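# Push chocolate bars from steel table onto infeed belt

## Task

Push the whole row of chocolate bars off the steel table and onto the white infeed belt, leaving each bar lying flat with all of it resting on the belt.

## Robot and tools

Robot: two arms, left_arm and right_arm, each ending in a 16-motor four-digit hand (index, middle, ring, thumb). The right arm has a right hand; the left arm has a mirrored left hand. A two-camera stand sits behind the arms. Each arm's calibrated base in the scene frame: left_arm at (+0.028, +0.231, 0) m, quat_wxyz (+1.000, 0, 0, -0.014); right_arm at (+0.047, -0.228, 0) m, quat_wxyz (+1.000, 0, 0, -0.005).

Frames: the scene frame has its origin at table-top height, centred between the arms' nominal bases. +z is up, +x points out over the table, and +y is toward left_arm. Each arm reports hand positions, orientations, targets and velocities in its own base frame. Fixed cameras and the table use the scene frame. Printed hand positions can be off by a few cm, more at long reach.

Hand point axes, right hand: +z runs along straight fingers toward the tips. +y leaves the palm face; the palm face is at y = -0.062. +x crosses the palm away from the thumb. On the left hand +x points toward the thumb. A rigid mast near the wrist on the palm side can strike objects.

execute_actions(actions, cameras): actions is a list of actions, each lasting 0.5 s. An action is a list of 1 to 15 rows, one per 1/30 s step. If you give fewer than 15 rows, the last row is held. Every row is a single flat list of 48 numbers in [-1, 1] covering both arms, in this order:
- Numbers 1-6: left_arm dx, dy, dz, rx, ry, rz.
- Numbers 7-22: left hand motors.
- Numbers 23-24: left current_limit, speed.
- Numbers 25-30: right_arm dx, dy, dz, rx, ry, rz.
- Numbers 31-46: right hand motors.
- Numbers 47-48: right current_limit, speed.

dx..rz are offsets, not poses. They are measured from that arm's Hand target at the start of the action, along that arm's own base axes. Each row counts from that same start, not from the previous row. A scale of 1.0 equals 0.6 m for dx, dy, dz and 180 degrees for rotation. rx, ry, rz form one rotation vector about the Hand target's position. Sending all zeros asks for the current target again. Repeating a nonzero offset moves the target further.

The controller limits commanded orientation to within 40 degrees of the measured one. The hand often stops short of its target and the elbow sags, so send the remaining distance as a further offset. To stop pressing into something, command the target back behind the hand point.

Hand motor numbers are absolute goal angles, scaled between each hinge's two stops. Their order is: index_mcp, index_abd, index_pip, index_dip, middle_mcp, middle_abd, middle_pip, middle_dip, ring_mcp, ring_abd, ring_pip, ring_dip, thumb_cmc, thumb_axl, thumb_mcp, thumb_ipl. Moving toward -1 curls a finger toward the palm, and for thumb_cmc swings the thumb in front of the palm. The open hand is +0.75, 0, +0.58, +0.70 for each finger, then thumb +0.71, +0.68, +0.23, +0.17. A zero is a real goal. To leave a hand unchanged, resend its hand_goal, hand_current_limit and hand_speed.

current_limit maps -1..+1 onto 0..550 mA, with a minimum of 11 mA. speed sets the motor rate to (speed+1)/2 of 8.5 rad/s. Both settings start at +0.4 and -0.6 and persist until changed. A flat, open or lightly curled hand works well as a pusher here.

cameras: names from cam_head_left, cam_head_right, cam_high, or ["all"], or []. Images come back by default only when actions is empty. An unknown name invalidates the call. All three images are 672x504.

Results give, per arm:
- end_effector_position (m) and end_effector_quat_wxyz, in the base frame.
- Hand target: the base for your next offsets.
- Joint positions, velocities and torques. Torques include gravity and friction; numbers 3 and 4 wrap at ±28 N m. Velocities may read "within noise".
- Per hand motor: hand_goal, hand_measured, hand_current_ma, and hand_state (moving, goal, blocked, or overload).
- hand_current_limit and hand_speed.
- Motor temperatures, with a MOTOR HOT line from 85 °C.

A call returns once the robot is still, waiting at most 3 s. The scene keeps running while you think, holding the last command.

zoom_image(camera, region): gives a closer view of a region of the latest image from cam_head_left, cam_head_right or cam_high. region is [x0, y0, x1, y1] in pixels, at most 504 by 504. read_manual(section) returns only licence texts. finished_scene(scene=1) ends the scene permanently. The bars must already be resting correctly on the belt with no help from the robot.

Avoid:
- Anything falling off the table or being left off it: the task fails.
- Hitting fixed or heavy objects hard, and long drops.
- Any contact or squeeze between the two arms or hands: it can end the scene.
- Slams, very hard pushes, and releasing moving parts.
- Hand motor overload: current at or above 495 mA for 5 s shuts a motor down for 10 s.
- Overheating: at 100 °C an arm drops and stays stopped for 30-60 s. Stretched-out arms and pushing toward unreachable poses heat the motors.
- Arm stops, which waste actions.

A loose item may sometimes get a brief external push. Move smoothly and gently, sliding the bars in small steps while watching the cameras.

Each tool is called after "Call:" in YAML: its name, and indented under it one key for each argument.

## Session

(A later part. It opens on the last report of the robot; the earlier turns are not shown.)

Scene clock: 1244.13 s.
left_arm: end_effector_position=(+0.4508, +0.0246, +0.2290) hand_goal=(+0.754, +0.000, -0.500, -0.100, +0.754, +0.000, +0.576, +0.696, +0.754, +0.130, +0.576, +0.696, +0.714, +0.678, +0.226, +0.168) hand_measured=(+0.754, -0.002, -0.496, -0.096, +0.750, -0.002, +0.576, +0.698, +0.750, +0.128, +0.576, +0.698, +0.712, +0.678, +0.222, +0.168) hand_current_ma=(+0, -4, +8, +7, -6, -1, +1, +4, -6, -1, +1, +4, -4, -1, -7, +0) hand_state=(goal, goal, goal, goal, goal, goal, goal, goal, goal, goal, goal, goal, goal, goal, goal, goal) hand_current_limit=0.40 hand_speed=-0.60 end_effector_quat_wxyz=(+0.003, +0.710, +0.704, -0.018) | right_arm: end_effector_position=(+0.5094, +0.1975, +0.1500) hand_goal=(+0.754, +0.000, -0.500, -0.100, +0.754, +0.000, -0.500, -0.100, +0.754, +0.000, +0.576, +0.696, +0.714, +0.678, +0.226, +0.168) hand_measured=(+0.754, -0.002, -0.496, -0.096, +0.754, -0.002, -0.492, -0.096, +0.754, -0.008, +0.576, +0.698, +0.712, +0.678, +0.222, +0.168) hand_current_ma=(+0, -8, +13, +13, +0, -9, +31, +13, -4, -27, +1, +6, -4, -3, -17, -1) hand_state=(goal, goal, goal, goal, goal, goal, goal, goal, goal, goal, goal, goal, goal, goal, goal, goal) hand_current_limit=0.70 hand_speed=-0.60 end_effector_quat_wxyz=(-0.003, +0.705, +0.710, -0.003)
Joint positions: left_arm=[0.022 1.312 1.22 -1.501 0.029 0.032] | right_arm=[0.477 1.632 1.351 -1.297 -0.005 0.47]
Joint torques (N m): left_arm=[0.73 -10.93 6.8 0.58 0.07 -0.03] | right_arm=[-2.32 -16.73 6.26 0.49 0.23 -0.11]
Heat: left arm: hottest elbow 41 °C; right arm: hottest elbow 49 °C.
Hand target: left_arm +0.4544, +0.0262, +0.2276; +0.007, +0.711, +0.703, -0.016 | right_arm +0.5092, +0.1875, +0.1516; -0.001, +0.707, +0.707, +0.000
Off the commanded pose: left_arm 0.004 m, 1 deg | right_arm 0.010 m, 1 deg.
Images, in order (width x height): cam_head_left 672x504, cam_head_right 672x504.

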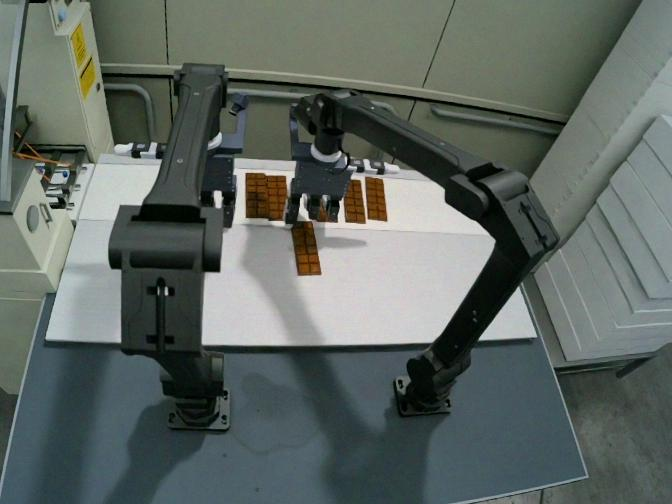

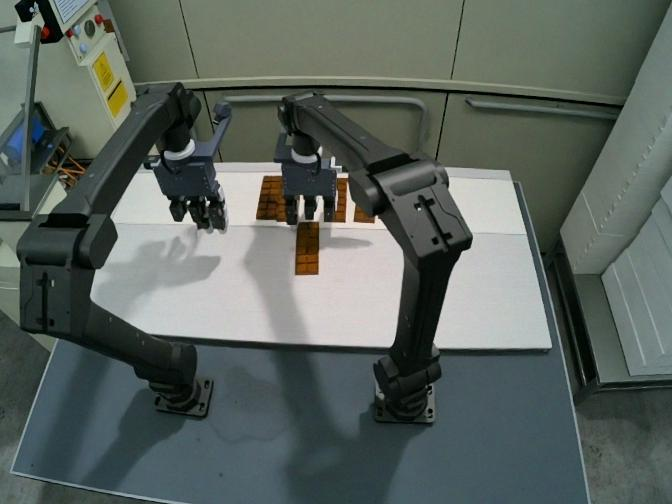

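Call:
execute_actions:
  actions:
    - [[0,0,0,0,0,0,0.754,0,-0.5,-0.1,0.754,0,0.576,0.696,0.754,0.13,0.576,0.696,0.714,0.678,0.226,0.168,0.4,-0.6,0,0.02,0.04,0,0,0,0.754,0,-0.5,-0.1,0.754,0,-0.5,-0.1,0.754,0,0.576,0.696,0.714,0.678,0.226,0.168,0.4,-0.6]]
    - [[0,0,0,0,0,0,0.754,0,-0.5,-0.1,0.754,0,0.576,0.696,0.754,0.13,0.576,0.696,0.714,0.678,0.226,0.168,0.4,-0.6,-0.055,0,0.08,0,0,0,0.754,0,-0.5,-0.1,0.754,0,-0.5,-0.1,0.754,0,0.576,0.696,0.714,0.678,0.226,0.168,0.4,-0.6]]
    - [[0,0,0,0,0,0,0.754,0,-0.5,-0.1,0.754,0,0.576,0.696,0.754,0.13,0.576,0.696,0.714,0.678,0.226,0.168,0.4,-0.6,-0.09,-0.018,-0.04,0,0.0472,0,0.754,0,-0.5,-0.1,0.754,0,0.576,0.696,0.754,0.13,0.576,0.696,0.714,0.678,0.226,0.168,0.4,-0.6]]
    - [[0,0,0,0,0,0,0.754,0,-0.5,-0.1,0.754,0,0.576,0.696,0.754,0.13,0.576,0.696,0.714,0.678,0.226,0.168,0.4,-0.6,-0.09,-0.018,-0.05,0,0.0472,0,0.754,0,-0.5,-0.1,0.754,0,0.576,0.696,0.754,0.13,0.576,0.696,0.714,0.678,0.226,0.168,0.4,-0.6]]
    - [[0,0,0,0,0,0,0.754,0,-0.5,-0.1,0.754,0,0.576,0.696,0.754,0.13,0.576,0.696,0.714,0.678,0.226,0.168,0.4,-0.6,0,0,-0.07,0,0,0,0.754,0,-0.5,-0.1,0.754,0,0.576,0.696,0.754,0.13,0.576,0.696,0.714,0.678,0.226,0.168,0.4,-0.6]]
  cameras: ["cam_head_left","cam_head_right"]

Call:
zoom_image:
  camera: "cam_head_left"
  region: [240, 160, 400, 320]

Call:
zoom_image:
  camera: "cam_head_right"
  region: [250, 160, 410, 320]

Scene clock: 1275.03 s.
left_arm: end_effector_position=(+0.4508, +0.0246, +0.2290) hand_goal=(+0.754, +0.000, -0.500, -0.100, +0.754, +0.000, +0.576, +0.696, +0.754, +0.130, +0.576, +0.696, +0.714, +0.678, +0.226, +0.168) hand_measured=(+0.754, -0.002, -0.496, -0.096, +0.750, -0.002, +0.576, +0.698, +0.750, +0.128, +0.576, +0.698, +0.712, +0.678, +0.222, +0.168) hand_current_ma=(+0, -4, +8, +7, -6, -1, +1, +4, -6, -1, +1, +4, -4, -1, -7, +0) hand_state=(goal, goal, goal, goal, goal, goal, goal, goal, goal, goal, goal, goal, goal, goal, goal, goal) hand_current_limit=0.40 hand_speed=-0.60 end_effector_quat_wxyz=(+0.003, +0.710, +0.704, -0.018) | right_arm: end_effector_position=(+0.3702, +0.1722, +0.1313) hand_goal=(+0.754, +0.000, -0.500, -0.100, +0.754, +0.000, +0.576, +0.696, +0.754, +0.130, +0.576, +0.696, +0.714, +0.678, +0.226, +0.168) hand_measured=(+0.754, -0.002, -0.496, -0.096, +0.752, -0.002, +0.570, +0.694, +0.748, +0.126, +0.572, +0.694, +0.712, +0.678, +0.222, +0.168) hand_current_ma=(-2, -8, +13, +13, -10, -8, -21, -11, -24, -11, -12, -9, -5, -3, -17, -1) hand_state=(goal, goal, goal, goal, goal, goal, goal, goal, goal, goal, goal, goal, goal, goal, goal, goal) hand_current_limit=0.40 hand_speed=-0.60 end_effector_quat_wxyz=(-0.104, +0.701, +0.697, -0.104)
Joint positions: left_arm=[0.022 1.312 1.22 -1.501 0.029 0.032] | right_arm=[0.523 1.462 1.141 -1.507 -0.147 0.51]
Joint torques (N m): left_arm=[0.73 -11.05 6.83 0.57 0.09 -0.03] | right_arm=[0.15 -11.11 6.56 0.09 -0.26 0.09]
Heat: left arm: hottest elbow 41 °C; right arm: hottest elbow 46 °C.
Hand target: left_arm +0.4544, +0.0262, +0.2276; +0.007, +0.711, +0.703, -0.016 | right_arm +0.3682, +0.1778, +0.1276; -0.105, +0.699, +0.700, -0.105
Off the commanded pose: left_arm 0.004 m, 1 deg | right_arm 0.007 m, 0 deg.
Images, in order (width x height): cam_head_left 672x504, cam_head_right 672x504.

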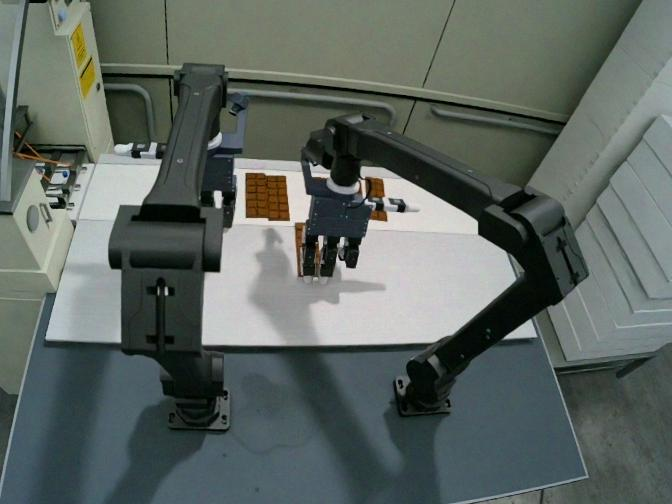

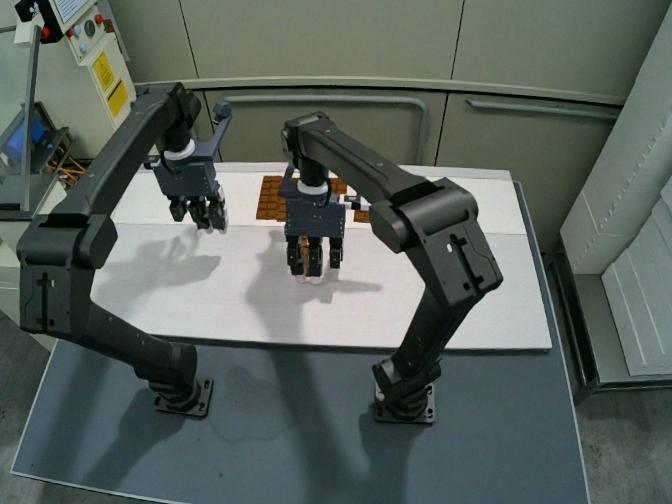

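Scaled by 3.150.

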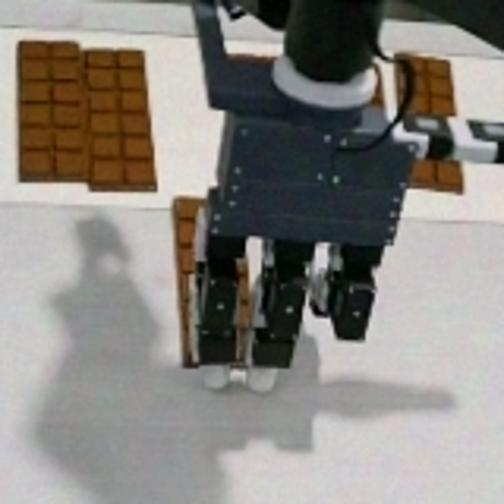

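Scaled by 3.150.

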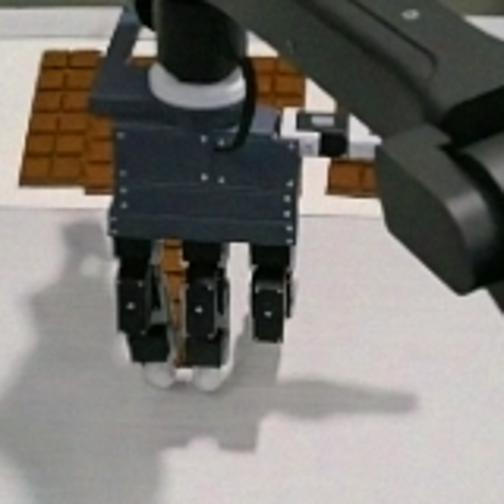

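Call:
execute_actions:
  actions:
    - [[0,0,0,0,0,0,0.754,0,-0.5,-0.1,0.754,0,0.576,0.696,0.754,0.13,0.576,0.696,0.714,0.678,0.226,0.168,0.4,-0.6,0,0.018,-0.006,0,0,0,0.754,0,-0.5,-0.1,0.754,0,0.576,0.696,0.754,0.13,0.576,0.696,0.714,0.678,0.226,0.168,0.4,-0.6]]
    - [[0,0,0,0,0,0,0.754,0,-0.5,-0.1,0.754,0,0.576,0.696,0.754,0.13,0.576,0.696,0.714,0.678,0.226,0.168,0.4,-0.6,0,0,-0.013,0,0,0,0.754,0,-0.5,-0.1,0.754,0,0.576,0.696,0.754,0.13,0.576,0.696,0.714,0.678,0.226,0.168,0.4,-0.6]]
    - [[0,0,0,0,0,0,0.754,0,-0.5,-0.1,0.754,0,0.576,0.696,0.754,0.13,0.576,0.696,0.714,0.678,0.226,0.168,0.4,-0.6,0.06,0,0.016,0,0,0,0.754,0,-0.5,-0.1,0.754,0,0.576,0.696,0.754,0.13,0.576,0.696,0.714,0.678,0.226,0.168,0.4,-0.6]]
  cameras: ["all"]

Call:
zoom_image:
  camera: "cam_head_left"
  region: [240, 160, 400, 320]

Call:
zoom_image:
  camera: "cam_high"
  region: [220, 170, 430, 350]

Scene clock: 1291.53 s.
left_arm: end_effector_position=(+0.4508, +0.0246, +0.2290) hand_goal=(+0.754, +0.000, -0.500, -0.100, +0.754, +0.000, +0.576, +0.696, +0.754, +0.130, +0.576, +0.696, +0.714, +0.678, +0.226, +0.168) hand_measured=(+0.754, -0.002, -0.496, -0.096, +0.750, -0.002, +0.576, +0.698, +0.750, +0.128, +0.576, +0.698, +0.712, +0.678, +0.222, +0.168) hand_current_ma=(+0, -4, +8, +7, -6, -1, +1, +4, -6, -1, +1, +4, -4, -1, -7, +0) hand_state=(goal, goal, goal, goal, goal, goal, goal, goal, goal, goal, goal, goal, goal, goal, goal, goal) hand_current_limit=0.40 hand_speed=-0.60 end_effector_quat_wxyz=(+0.003, +0.710, +0.704, -0.018) | right_arm: end_effector_position=(+0.3839, +0.1863, +0.1172) hand_goal=(+0.754, +0.000, -0.500, -0.100, +0.754, +0.000, +0.576, +0.696, +0.754, +0.130, +0.576, +0.696, +0.714, +0.678, +0.226, +0.168) hand_measured=(+0.754, -0.002, -0.496, -0.096, +0.774, -0.002, +0.590, +0.702, +0.762, +0.124, +0.582, +0.698, +0.712, +0.678, +0.222, +0.168) hand_current_ma=(-3, -8, +13, +13, +87, -9, +61, +26, +32, -18, +19, +8, -5, -3, -17, -1) hand_state=(goal, goal, goal, goal, goal, goal, goal, goal, goal, goal, goal, goal, goal, goal, goal, goal) hand_current_limit=0.40 hand_speed=-0.60 end_effector_quat_wxyz=(-0.110, +0.696, +0.700, -0.114)
Joint positions: left_arm=[0.022 1.312 1.22 -1.501 0.029 0.032] | right_arm=[0.532 1.535 1.183 -1.498 -0.153 0.504]
Joint torques (N m): left_arm=[0.79 -11.05 6.82 0.58 0.08 -0.02] | right_arm=[-2.37 -10.52 10.63 -0.61 0.22 -0.05]
Heat: left arm: hottest elbow 41 °C; right arm: hottest elbow 46 °C.
Hand target: left_arm +0.4544, +0.0262, +0.2276; +0.007, +0.711, +0.703, -0.016 | right_arm +0.4042, +0.1888, +0.1258; -0.105, +0.699, +0.700, -0.105
Off the commanded pose: left_arm 0.004 m, 1 deg | right_arm 0.022 m, 1 deg.

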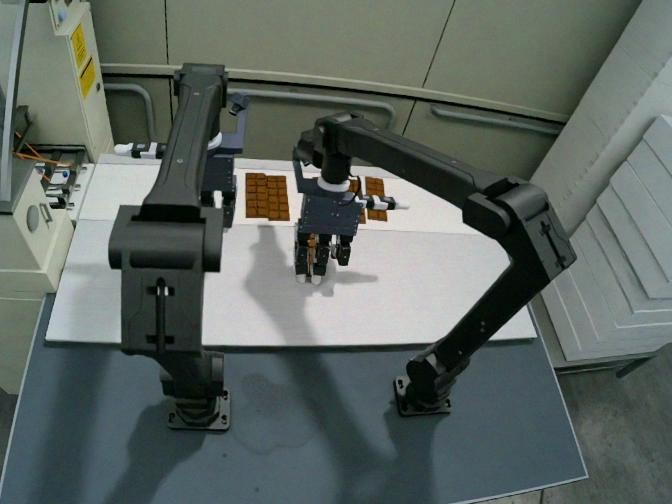

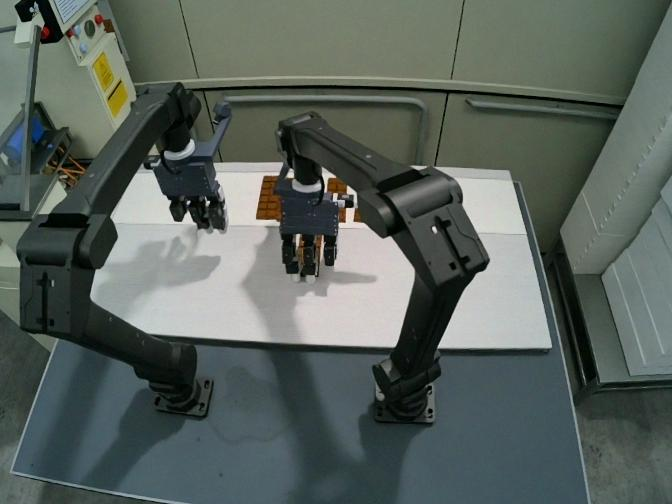

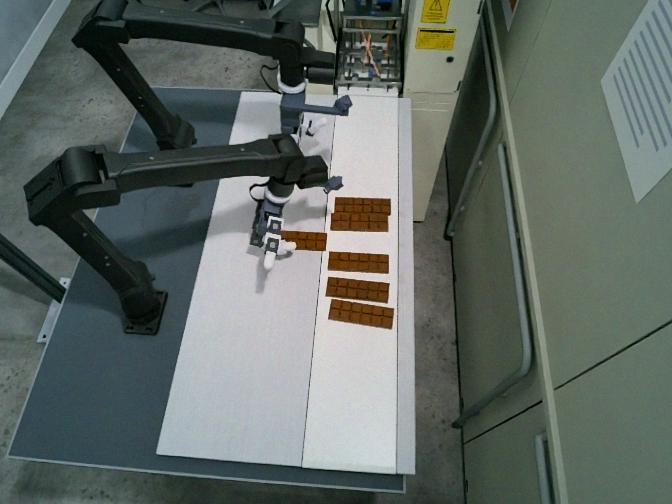

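Scaled by 3.150.

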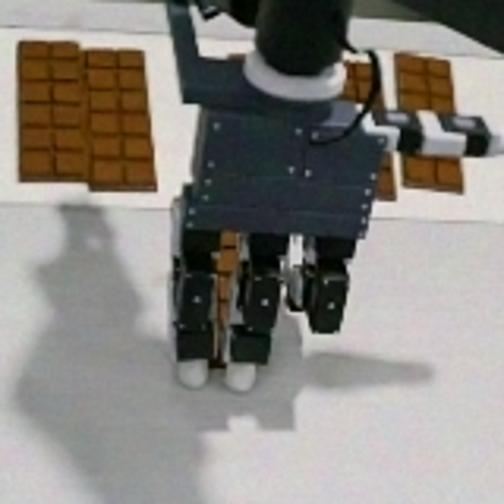

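Scaled by 2.400.

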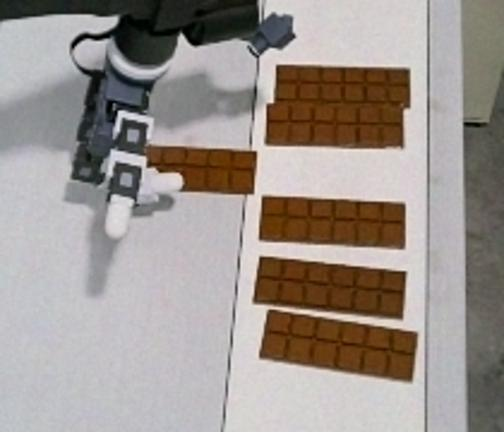

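Call:
execute_actions:
  actions:
    - [[0,0,0,0,0,0,0.754,0,-0.5,-0.1,0.754,0,0.576,0.696,0.754,0.13,0.576,0.696,0.714,0.678,0.226,0.168,0.4,-0.6,0.08,0,0.003,0,0,0,0.754,0,-0.5,-0.1,0.754,0,0.576,0.696,0.754,0.13,0.576,0.696,0.714,0.678,0.226,0.168,0.4,-0.6]]
    - [[0,0,0,0,0,0,0.754,0,-0.5,-0.1,0.754,0,0.576,0.696,0.754,0.13,0.576,0.696,0.714,0.678,0.226,0.168,0.4,-0.6,0.08,0,0.002,0,0,0,0.754,0,-0.5,-0.1,0.754,0,0.576,0.696,0.754,0.13,0.576,0.696,0.714,0.678,0.226,0.168,0.4,-0.6]]
  cameras: ["all"]

Call:
zoom_image:
  camera: "cam_head_left"
  region: [240, 160, 400, 320]

Call:
zoom_image:
  camera: "cam_high"
  region: [220, 170, 430, 350]

Scene clock: 1302.37 s.
left_arm: end_effector_position=(+0.4508, +0.0246, +0.2290) hand_goal=(+0.754, +0.000, -0.500, -0.100, +0.754, +0.000, +0.576, +0.696, +0.754, +0.130, +0.576, +0.696, +0.714, +0.678, +0.226, +0.168) hand_measured=(+0.754, -0.002, -0.496, -0.096, +0.750, -0.002, +0.576, +0.698, +0.750, +0.128, +0.576, +0.698, +0.712, +0.678, +0.222, +0.168) hand_current_ma=(+0, -4, +8, +7, -6, -1, +1, +4, -6, -1, +1, +4, -4, -1, -7, +0) hand_state=(goal, goal, goal, goal, goal, goal, goal, goal, goal, goal, goal, goal, goal, goal, goal, goal) hand_current_limit=0.40 hand_speed=-0.60 end_effector_quat_wxyz=(+0.003, +0.710, +0.704, -0.018) | right_arm: end_effector_position=(+0.4538, +0.1913, +0.1105) hand_goal=(+0.754, +0.000, -0.500, -0.100, +0.754, +0.000, +0.576, +0.696, +0.754, +0.130, +0.576, +0.696, +0.714, +0.678, +0.226, +0.168) hand_measured=(+0.752, -0.002, -0.496, -0.096, +0.830, -0.008, +0.630, +0.722, +0.824, +0.120, +0.614, +0.716, +0.712, +0.678, +0.222, +0.168) hand_current_ma=(-4, -8, +13, +13, +368, -30, +243, +115, +340, -35, +170, +89, -6, -3, -17, -1) hand_state=(goal, goal, goal, goal, blocked, goal, blocked, blocked, blocked, goal, blocked, blocked, goal, goal, goal, goal) hand_current_limit=0.40 hand_speed=-0.60 end_effector_quat_wxyz=(-0.129, +0.686, +0.702, -0.144)
Joint positions: left_arm=[0.022 1.312 1.22 -1.501 0.029 0.032] | right_arm=[0.459 1.744 1.425 -1.613 -0.145 0.409]
Joint torques (N m): left_arm=[0.67 -10.93 6.79 0.58 0.08 -0.03] | right_arm=[-3.9 -14.39 12.85 0.42 0.91 0.02]
Heat: left arm: hottest elbow 41 °C; right arm: hottest elbow 46 °C.
Hand target: left_arm +0.4544, +0.0262, +0.2276; +0.007, +0.711, +0.703, -0.016 | right_arm +0.5002, +0.1887, +0.1288; -0.105, +0.699, +0.700, -0.105
Off the commanded pose: left_arm 0.004 m, 1 deg | right_arm 0.050 m, 5 deg.

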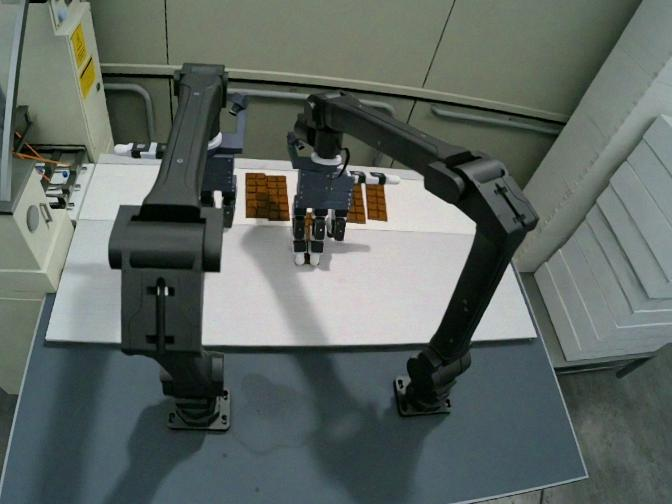

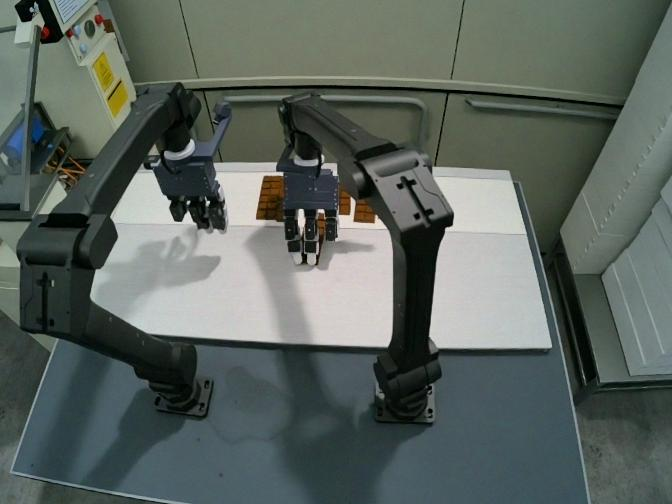

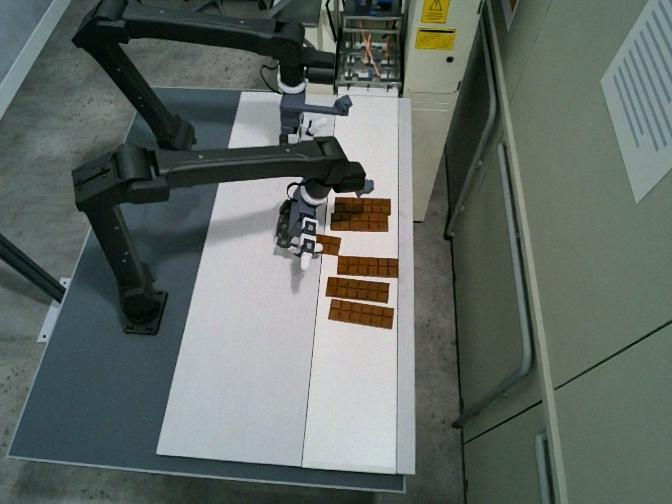

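Scaled by 3.150.

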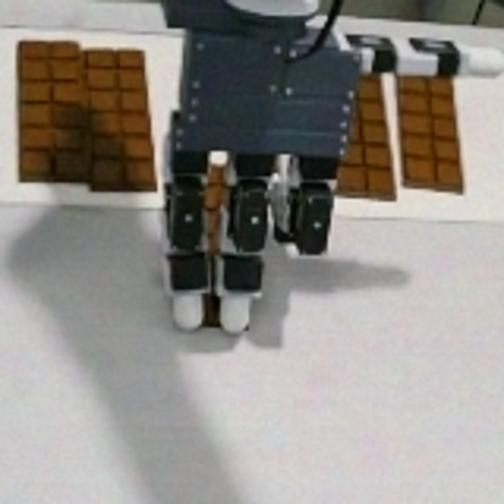

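Scaled by 2.400.

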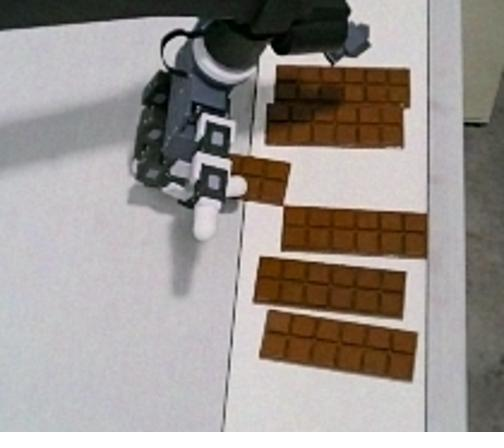

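Call:
execute_actions:
  actions:
    - [[0,0,0,0,0,0,0.754,0,-0.5,-0.1,0.754,0,0.576,0.696,0.754,0.13,0.576,0.696,0.714,0.678,0.226,0.168,0.4,-0.6,-0.075,0,0.004,0,0,0,0.754,0,-0.5,-0.1,0.754,0,0.576,0.696,0.754,0.13,0.576,0.696,0.714,0.678,0.226,0.168,0.4,-0.6]]
  cameras: ["all"]

Call:
zoom_image:
  camera: "cam_high"
  region: [290, 190, 410, 310]

Call:
zoom_image:
  camera: "cam_head_left"
  region: [240, 150, 400, 280]

Call:
zoom_image:
  camera: "cam_head_right"
  region: [250, 150, 410, 280]

Scene clock: 1334.00 s.
left_arm: end_effector_position=(+0.4508, +0.0246, +0.2290) hand_goal=(+0.754, +0.000, -0.500, -0.100, +0.754, +0.000, +0.576, +0.696, +0.754, +0.130, +0.576, +0.696, +0.714, +0.678, +0.226, +0.168) hand_measured=(+0.754, -0.002, -0.496, -0.096, +0.750, -0.002, +0.576, +0.698, +0.750, +0.128, +0.576, +0.698, +0.712, +0.678, +0.222, +0.168) hand_current_ma=(+0, -4, +8, +7, -6, -1, +1, +4, -6, -1, +1, +4, -4, -1, -7, +0) hand_state=(goal, goal, goal, goal, goal, goal, goal, goal, goal, goal, goal, goal, goal, goal, goal, goal) hand_current_limit=0.40 hand_speed=-0.60 end_effector_quat_wxyz=(+0.003, +0.710, +0.704, -0.018) | right_arm: end_effector_position=(+0.4529, +0.1882, +0.1248) hand_goal=(+0.754, +0.000, -0.500, -0.100, +0.754, +0.000, +0.576, +0.696, +0.754, +0.130, +0.576, +0.696, +0.714, +0.678, +0.226, +0.168) hand_measured=(+0.752, -0.002, -0.496, -0.096, +0.782, -0.002, +0.602, +0.712, +0.772, +0.128, +0.590, +0.708, +0.712, +0.678, +0.222, +0.168) hand_current_ma=(-4, -8, +13, +13, +125, -7, +110, +65, +76, -7, +61, +47, -6, -3, -17, -1) hand_state=(goal, goal, goal, goal, blocked, goal, blocked, goal, goal, goal, goal, goal, goal, goal, goal, goal) hand_current_limit=0.40 hand_speed=-0.60 end_effector_quat_wxyz=(-0.115, +0.695, +0.700, -0.117)
Joint positions: left_arm=[0.022 1.312 1.22 -1.501 0.029 0.032] | right_arm=[0.459 1.689 1.393 -1.573 -0.14 0.431]
Joint torques (N m): left_arm=[0.73 -10.93 6.82 0.57 0.08 -0.03] | right_arm=[-0.67 -16.91 6.48 0.24 0.22 0.1]
Heat: left arm: hottest elbow 41 °C; right arm: hottest elbow 51 °C.
Hand target: left_arm +0.4544, +0.0262, +0.2276; +0.007, +0.711, +0.703, -0.016 | right_arm +0.4552, +0.1887, +0.1311; -0.105, +0.699, +0.700, -0.105
Off the commanded pose: left_arm 0.004 m, 1 deg | right_arm 0.007 m, 2 deg.

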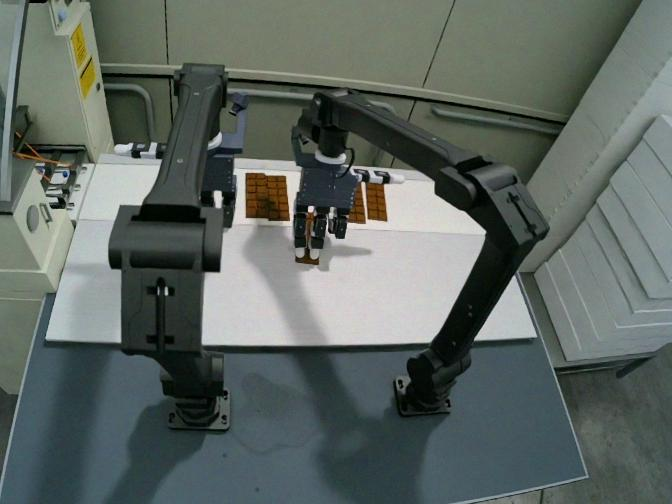

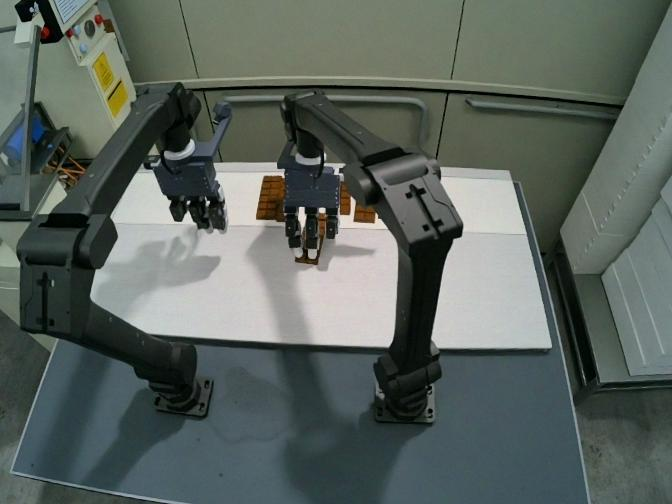

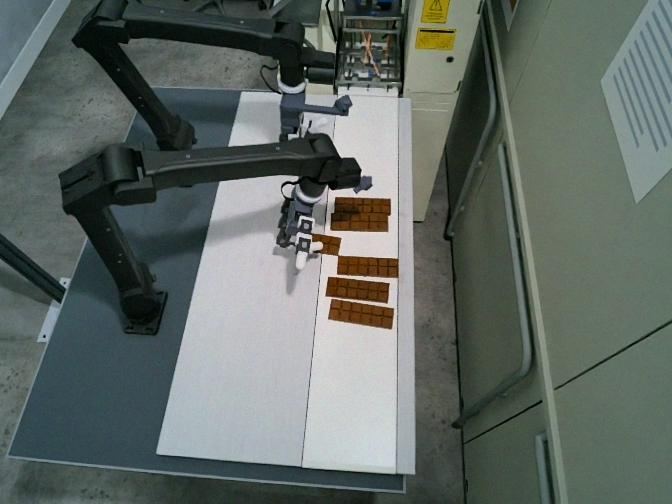

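Scaled by 4.200.

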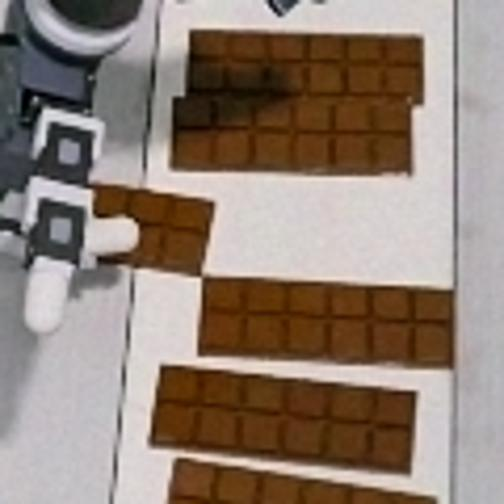

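Scaled by 3.150.

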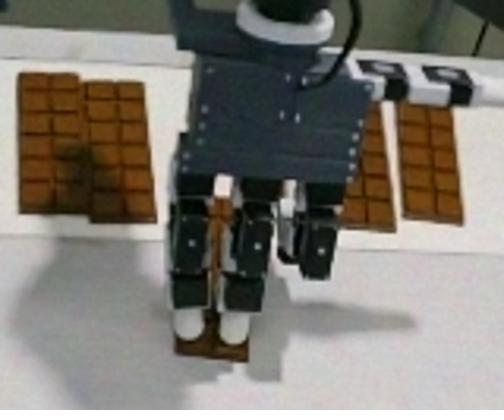

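Scaled by 3.150.

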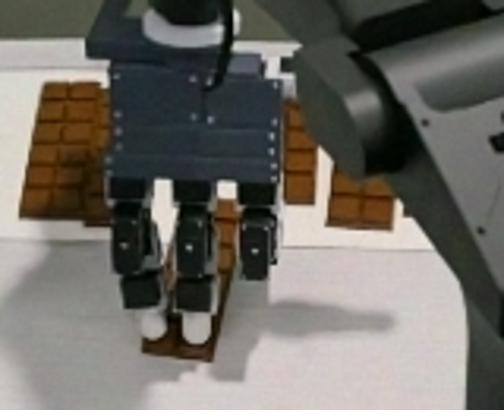

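Call:
execute_actions:
  actions:
    - [[0,0,0,0,0,0,0.754,0,-0.5,-0.1,0.754,0,0.576,0.696,0.754,0.13,0.576,0.696,0.714,0.678,0.226,0.168,0.4,-0.6,0,0,0.08,0,0,0,0.754,0,-0.5,-0.1,0.754,0,0.576,0.696,0.754,0.13,0.576,0.696,0.714,0.678,0.226,0.168,0.4,-0.6]]
    - [[0,0,0,0,0,0,0.754,0,-0.5,-0.1,0.754,0,0.576,0.696,0.754,0.13,0.576,0.696,0.714,0.678,0.226,0.168,0.4,-0.6,0.05,-0.07,0.04,0,-0.0472,0,0.754,0,-0.5,-0.1,0.754,0,-0.5,-0.1,0.754,0,0.576,0.696,0.714,0.678,0.226,0.168,0.6,-0.6]]
    - [[0,0,0,0,0,0,0.754,0,-0.5,-0.1,0.754,0,0.576,0.696,0.754,0.13,0.576,0.696,0.714,0.678,0.226,0.168,0.4,-0.6,0.093,-0.08,0,0,-0.0472,0,0.754,0,-0.5,-0.1,0.754,0,-0.5,-0.1,0.754,0,0.576,0.696,0.714,0.678,0.226,0.168,0.6,-0.6]]
    - [[0,0,0,0,0,0,0.754,0,-0.5,-0.1,0.754,0,0.576,0.696,0.754,0.13,0.576,0.696,0.714,0.678,0.226,0.168,0.4,-0.6,0,0,-0.072,0,0,0,0.754,0,-0.5,-0.1,0.754,0,-0.5,-0.1,0.754,0,0.576,0.696,0.714,0.678,0.226,0.168,0.6,-0.6]]
  cameras: ["all"]

Call:
zoom_image:
  camera: "cam_head_left"
  region: [240, 150, 400, 280]

Call:
zoom_image:
  camera: "cam_head_right"
  region: [250, 150, 410, 280]

Scene clock: 1374.53 s.
left_arm: end_effector_position=(+0.4508, +0.0246, +0.2290) hand_goal=(+0.754, +0.000, -0.500, -0.100, +0.754, +0.000, +0.576, +0.696, +0.754, +0.130, +0.576, +0.696, +0.714, +0.678, +0.226, +0.168) hand_measured=(+0.754, -0.002, -0.496, -0.096, +0.750, -0.002, +0.576, +0.698, +0.750, +0.128, +0.576, +0.698, +0.712, +0.678, +0.222, +0.168) hand_current_ma=(+0, -4, +8, +7, -6, -1, +1, +4, -6, -1, +1, +4, -4, -1, -7, +0) hand_state=(goal, goal, goal, goal, goal, goal, goal, goal, goal, goal, goal, goal, goal, goal, goal, goal) hand_current_limit=0.40 hand_speed=-0.60 end_effector_quat_wxyz=(+0.003, +0.710, +0.704, -0.018) | right_arm: end_effector_position=(+0.5392, +0.0939, +0.1668) hand_goal=(+0.754, +0.000, -0.500, -0.100, +0.754, +0.000, -0.500, -0.100, +0.754, +0.000, +0.576, +0.696, +0.714, +0.678, +0.226, +0.168) hand_measured=(+0.754, -0.002, -0.496, -0.096, +0.754, -0.002, -0.492, -0.096, +0.752, +0.002, +0.578, +0.698, +0.712, +0.678, +0.222, +0.168) hand_current_ma=(+0, -8, +13, +13, -1, -7, +32, +13, -7, +7, +5, +10, -5, -3, -17, -1) hand_state=(goal, goal, goal, goal, goal, goal, goal, goal, goal, goal, goal, goal, goal, goal, goal, goal) hand_current_limit=0.60 hand_speed=-0.60 end_effector_quat_wxyz=(+0.001, +0.712, +0.702, +0.000)
Joint positions: left_arm=[0.022 1.312 1.22 -1.501 0.029 0.032] | right_arm=[0.255 1.595 1.348 -1.322 0.002 0.27]
Joint torques (N m): left_arm=[0.73 -10.99 6.82 0.57 0.08 -0.03] | right_arm=[-0.56 -13.22 7.31 0.66 -0.06 -0.12]
Heat: left arm: hottest elbow 41 °C; right arm: hottest elbow 48 °C.
Hand target: left_arm +0.4544, +0.0262, +0.2276; +0.007, +0.711, +0.703, -0.016 | right_arm +0.5410, +0.0988, +0.1600; -0.001, +0.707, +0.708, +0.000
Off the commanded pose: left_arm 0.004 m, 1 deg | right_arm 0.009 m, 1 deg.

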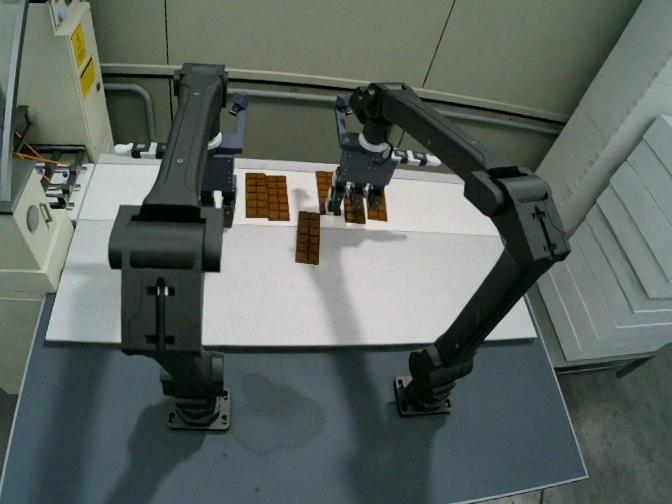

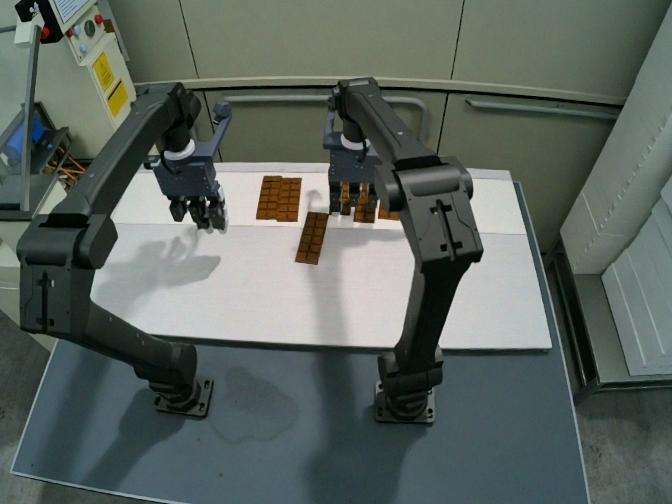

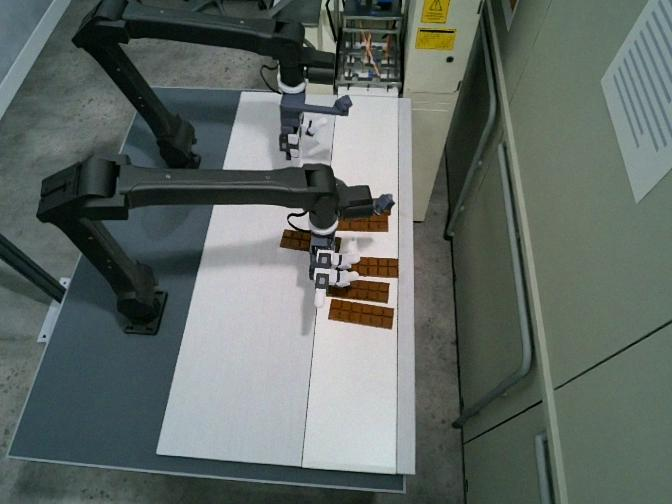

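Scaled by 3.150.

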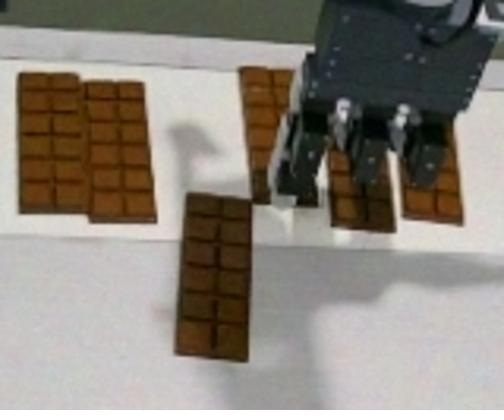

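Scaled by 3.150.

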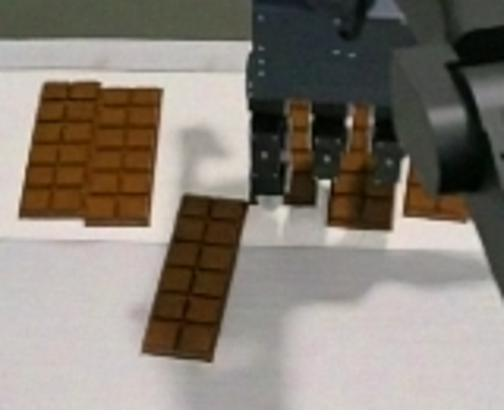

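Call:
execute_actions:
  actions:
    - [[0,0,0,0,0,0,0.754,0,-0.5,-0.1,0.754,0,0.576,0.696,0.754,0.13,0.576,0.696,0.714,0.678,0.226,0.168,0.4,-0.6,-0.01,0,-0.018,0,0,0,0.754,0,-0.5,-0.1,0.754,0,-0.5,-0.1,0.754,0,0.576,0.696,0.714,0.678,0.226,0.168,0.6,-0.6]]
    - [[0,0,0,0,0,0,0.754,0,-0.5,-0.1,0.754,0,0.576,0.696,0.754,0.13,0.576,0.696,0.714,0.678,0.226,0.168,0.4,-0.6,0,0.03,0.002,0,0,0,0.754,0,-0.5,-0.1,0.754,0,-0.5,-0.1,0.754,0,0.576,0.696,0.714,0.678,0.226,0.168,0.6,-0.6]]
    - [[0,0,0,0,0,0,0.754,0,-0.5,-0.1,0.754,0,0.576,0.696,0.754,0.13,0.576,0.696,0.714,0.678,0.226,0.168,0.4,-0.6,0,0.028,0.002,0,0,0,0.754,0,-0.5,-0.1,0.754,0,-0.5,-0.1,0.754,0,0.576,0.696,0.714,0.678,0.226,0.168,0.6,-0.6]]
  cameras: ["cam_head_left","cam_head_right"]

Call:
zoom_image:
  camera: "cam_head_left"
  region: [240, 150, 400, 280]

Call:
zoom_image:
  camera: "cam_head_right"
  region: [250, 150, 410, 280]

Scene clock: 1392.00 s.
left_arm: end_effector_position=(+0.4508, +0.0246, +0.2290) hand_goal=(+0.754, +0.000, -0.500, -0.100, +0.754, +0.000, +0.576, +0.696, +0.754, +0.130, +0.576, +0.696, +0.714, +0.678, +0.226, +0.168) hand_measured=(+0.754, -0.002, -0.496, -0.096, +0.750, -0.002, +0.576, +0.698, +0.750, +0.128, +0.576, +0.698, +0.712, +0.678, +0.222, +0.168) hand_current_ma=(+0, -4, +8, +7, -6, -1, +1, +4, -6, -1, +1, +4, -4, -1, -7, +0) hand_state=(goal, goal, goal, goal, goal, goal, goal, goal, goal, goal, goal, goal, goal, goal, goal, goal) hand_current_limit=0.40 hand_speed=-0.60 end_effector_quat_wxyz=(+0.003, +0.710, +0.704, -0.018) | right_arm: end_effector_position=(+0.5262, +0.1229, +0.1518) hand_goal=(+0.754, +0.000, -0.500, -0.100, +0.754, +0.000, -0.500, -0.100, +0.754, +0.000, +0.576, +0.696, +0.714, +0.678, +0.226, +0.168) hand_measured=(+0.754, -0.002, -0.496, -0.096, +0.754, -0.002, -0.492, -0.096, +0.746, +0.004, +0.574, +0.696, +0.712, +0.678, +0.222, +0.168) hand_current_ma=(+0, -8, +13, +13, -1, -7, +32, +13, -31, +11, -11, -1, -5, -3, -17, -1) hand_state=(goal, goal, goal, goal, goal, goal, goal, goal, goal, goal, goal, goal, goal, goal, goal, goal) hand_current_limit=0.60 hand_speed=-0.60 end_effector_quat_wxyz=(-0.001, +0.708, +0.706, -0.003)
Joint positions: left_arm=[0.022 1.312 1.22 -1.501 0.029 0.032] | right_arm=[0.321 1.597 1.312 -1.292 0.001 0.324]
Joint torques (N m): left_arm=[0.73 -11.05 6.8 0.59 0.08 -0.03] | right_arm=[0.38 -12.51 9.66 0.25 -0.01 0.09]
Heat: left arm: hottest elbow 41 °C; right arm: hottest elbow 48 °C.
Hand target: left_arm +0.4544, +0.0262, +0.2276; +0.007, +0.711, +0.703, -0.016 | right_arm +0.5349, +0.1335, +0.1515; -0.001, +0.707, +0.708, +0.000
Off the commanded pose: left_arm 0.004 m, 1 deg | right_arm 0.014 m, 0 deg.
Images, in order (width x height): cam_head_left 672x504, cam_head_right 672x504.

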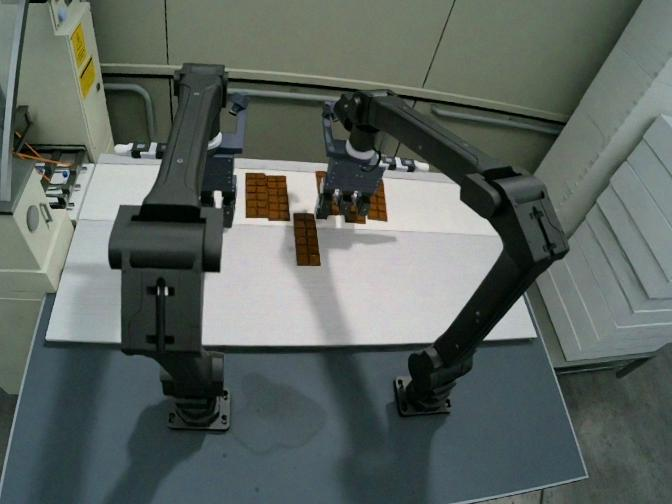

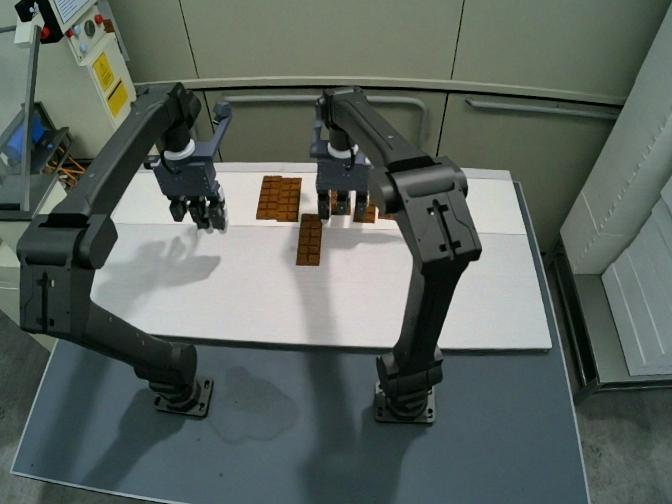

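Scaled by 3.150.

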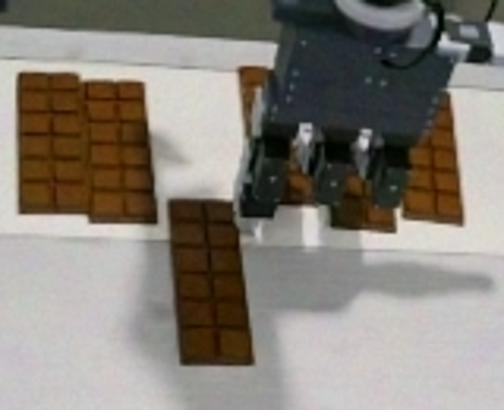

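Scaled by 3.150.

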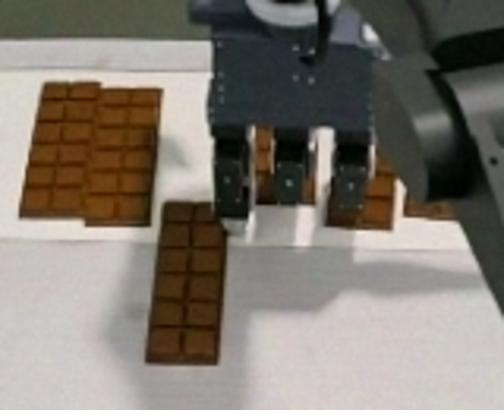

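Call:
execute_actions:
  actions:
    - [[0,0,0,0,0,0,0.754,0,-0.5,-0.1,0.754,0,0.576,0.696,0.754,0.13,0.576,0.696,0.714,0.678,0.226,0.168,0.4,-0.6,0,-0.03,0,0,0,0,0.754,0,-0.5,-0.1,0.754,0,-0.5,-0.1,0.754,0,0.576,0.696,0.714,0.678,0.226,0.168,0.4,-0.6]]
    - [[0,0,0,0,0,0,0.754,0,-0.5,-0.1,0.754,0,0.576,0.696,0.754,0.13,0.576,0.696,0.714,0.678,0.226,0.168,0.4,-0.6,0,0,0.1,0,0,0,0.754,0,-0.5,-0.1,0.754,0,-0.5,-0.1,0.754,0,0.576,0.696,0.714,0.678,0.226,0.168,0.4,-0.6]]
    - [[0,0,0,0,0,0,0.754,0,-0.5,-0.1,0.754,0,0.576,0.696,0.754,0.13,0.576,0.696,0.714,0.678,0.226,0.168,0.4,-0.6,-0.115,0.058,-0.03,0,0.0472,0,0.754,0,-0.5,-0.1,0.754,0,0.576,0.696,0.754,0.13,0.576,0.696,0.714,0.678,0.226,0.168,0.4,-0.6]]
    - [[0,0,0,0,0,0,0.754,0,-0.5,-0.1,0.754,0,0.576,0.696,0.754,0.13,0.576,0.696,0.714,0.678,0.226,0.168,0.4,-0.6,-0.118,0.06,-0.06,0,0.0472,0,0.754,0,-0.5,-0.1,0.754,0,0.576,0.696,0.754,0.13,0.576,0.696,0.714,0.678,0.226,0.168,0.4,-0.6]]
    - [[0,0,0,0,0,0,0.754,0,-0.5,-0.1,0.754,0,0.576,0.696,0.754,0.13,0.576,0.696,0.714,0.678,0.226,0.168,0.4,-0.6,0,0,-0.055,0,0,0,0.754,0,-0.5,-0.1,0.754,0,0.576,0.696,0.754,0.13,0.576,0.696,0.714,0.678,0.226,0.168,0.4,-0.6]]
  cameras: ["all"]

Call:
zoom_image:
  camera: "cam_head_left"
  region: [240, 150, 400, 280]

Call:
zoom_image:
  camera: "cam_high"
  region: [250, 190, 410, 310]

Scene clock: 1420.13 s.
left_arm: end_effector_position=(+0.4508, +0.0246, +0.2290) hand_goal=(+0.754, +0.000, -0.500, -0.100, +0.754, +0.000, +0.576, +0.696, +0.754, +0.130, +0.576, +0.696, +0.714, +0.678, +0.226, +0.168) hand_measured=(+0.754, -0.002, -0.496, -0.096, +0.750, -0.002, +0.576, +0.698, +0.750, +0.128, +0.576, +0.698, +0.712, +0.678, +0.222, +0.168) hand_current_ma=(+0, -4, +8, +7, -6, -1, +1, +4, -6, -1, +1, +4, -4, -1, -7, +0) hand_state=(goal, goal, goal, goal, goal, goal, goal, goal, goal, goal, goal, goal, goal, goal, goal, goal) hand_current_limit=0.40 hand_speed=-0.60 end_effector_quat_wxyz=(+0.003, +0.710, +0.704, -0.018) | right_arm: end_effector_position=(+0.3952, +0.1862, +0.1253) hand_goal=(+0.754, +0.000, -0.500, -0.100, +0.754, +0.000, +0.576, +0.696, +0.754, +0.130, +0.576, +0.696, +0.714, +0.678, +0.226, +0.168) hand_measured=(+0.754, -0.002, -0.496, -0.096, +0.752, -0.002, +0.570, +0.694, +0.750, +0.128, +0.574, +0.696, +0.712, +0.678, +0.222, +0.168) hand_current_ma=(-2, -7, +13, +13, -10, -7, -20, -11, -18, -9, -10, -1, -5, -3, -17, -1) hand_state=(goal, goal, goal, goal, goal, goal, goal, goal, goal, goal, goal, goal, goal, goal, goal, goal) hand_current_limit=0.40 hand_speed=-0.60 end_effector_quat_wxyz=(-0.106, +0.695, +0.703, -0.108)
Joint positions: left_arm=[0.022 1.312 1.22 -1.501 0.029 0.032] | right_arm=[0.52 1.543 1.214 -1.51 -0.145 0.49]
Joint torques (N m): left_arm=[0.73 -10.93 6.8 0.57 0.08 -0.02] | right_arm=[-0.97 -13.16 6.45 -0.03 -0.2 0.13]
Heat: left arm: hottest elbow 41 °C; right arm: hottest elbow 47 °C.
Hand target: left_arm +0.4544, +0.0262, +0.2276; +0.007, +0.711, +0.703, -0.016 | right_arm +0.3952, +0.1862, +0.1245; -0.105, +0.699, +0.700, -0.105
Off the commanded pose: left_arm 0.004 m, 1 deg | right_arm 0.001 m, 1 deg.

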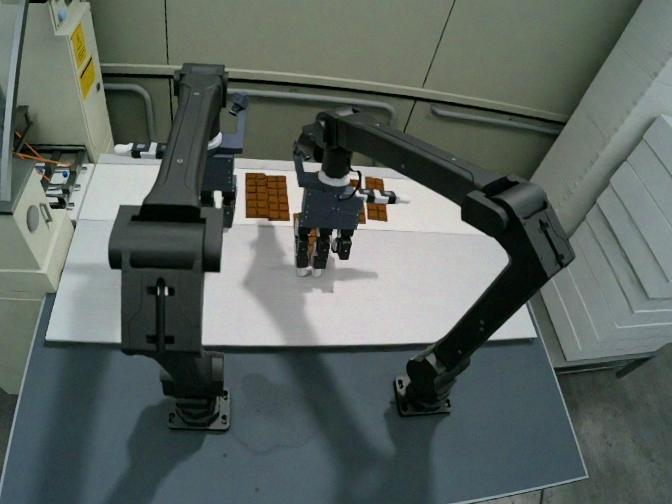

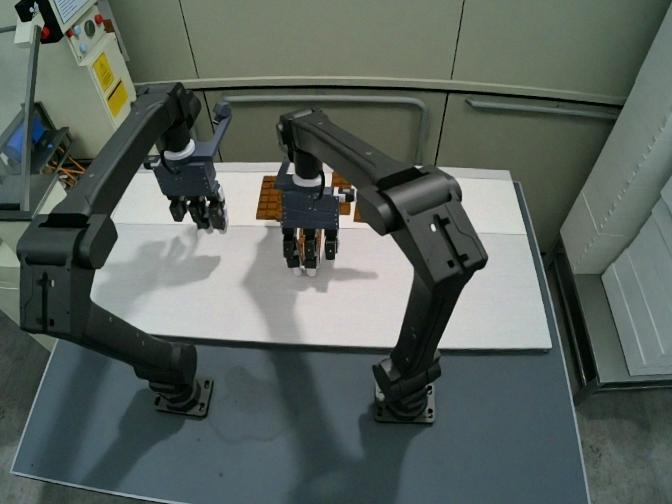

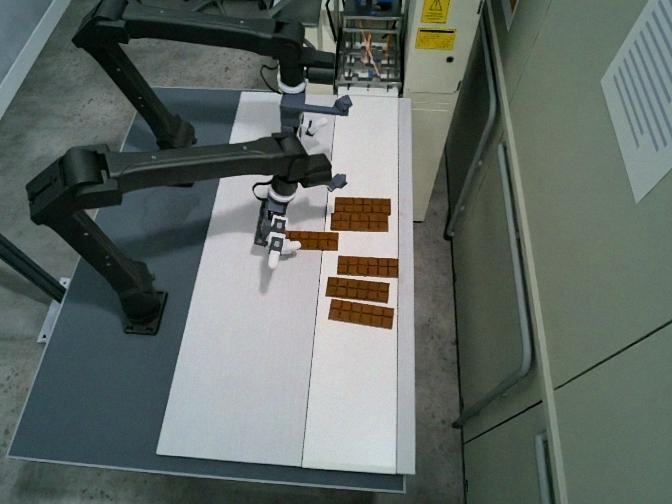

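Scaled by 3.150.

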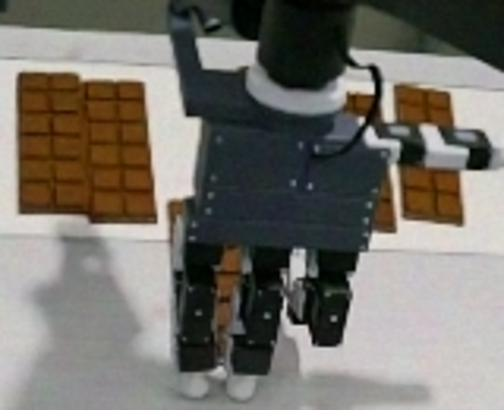

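Scaled by 3.150.

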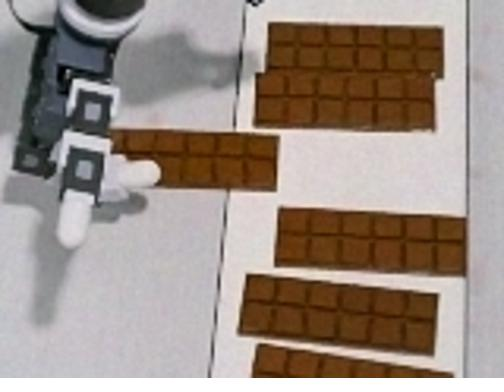

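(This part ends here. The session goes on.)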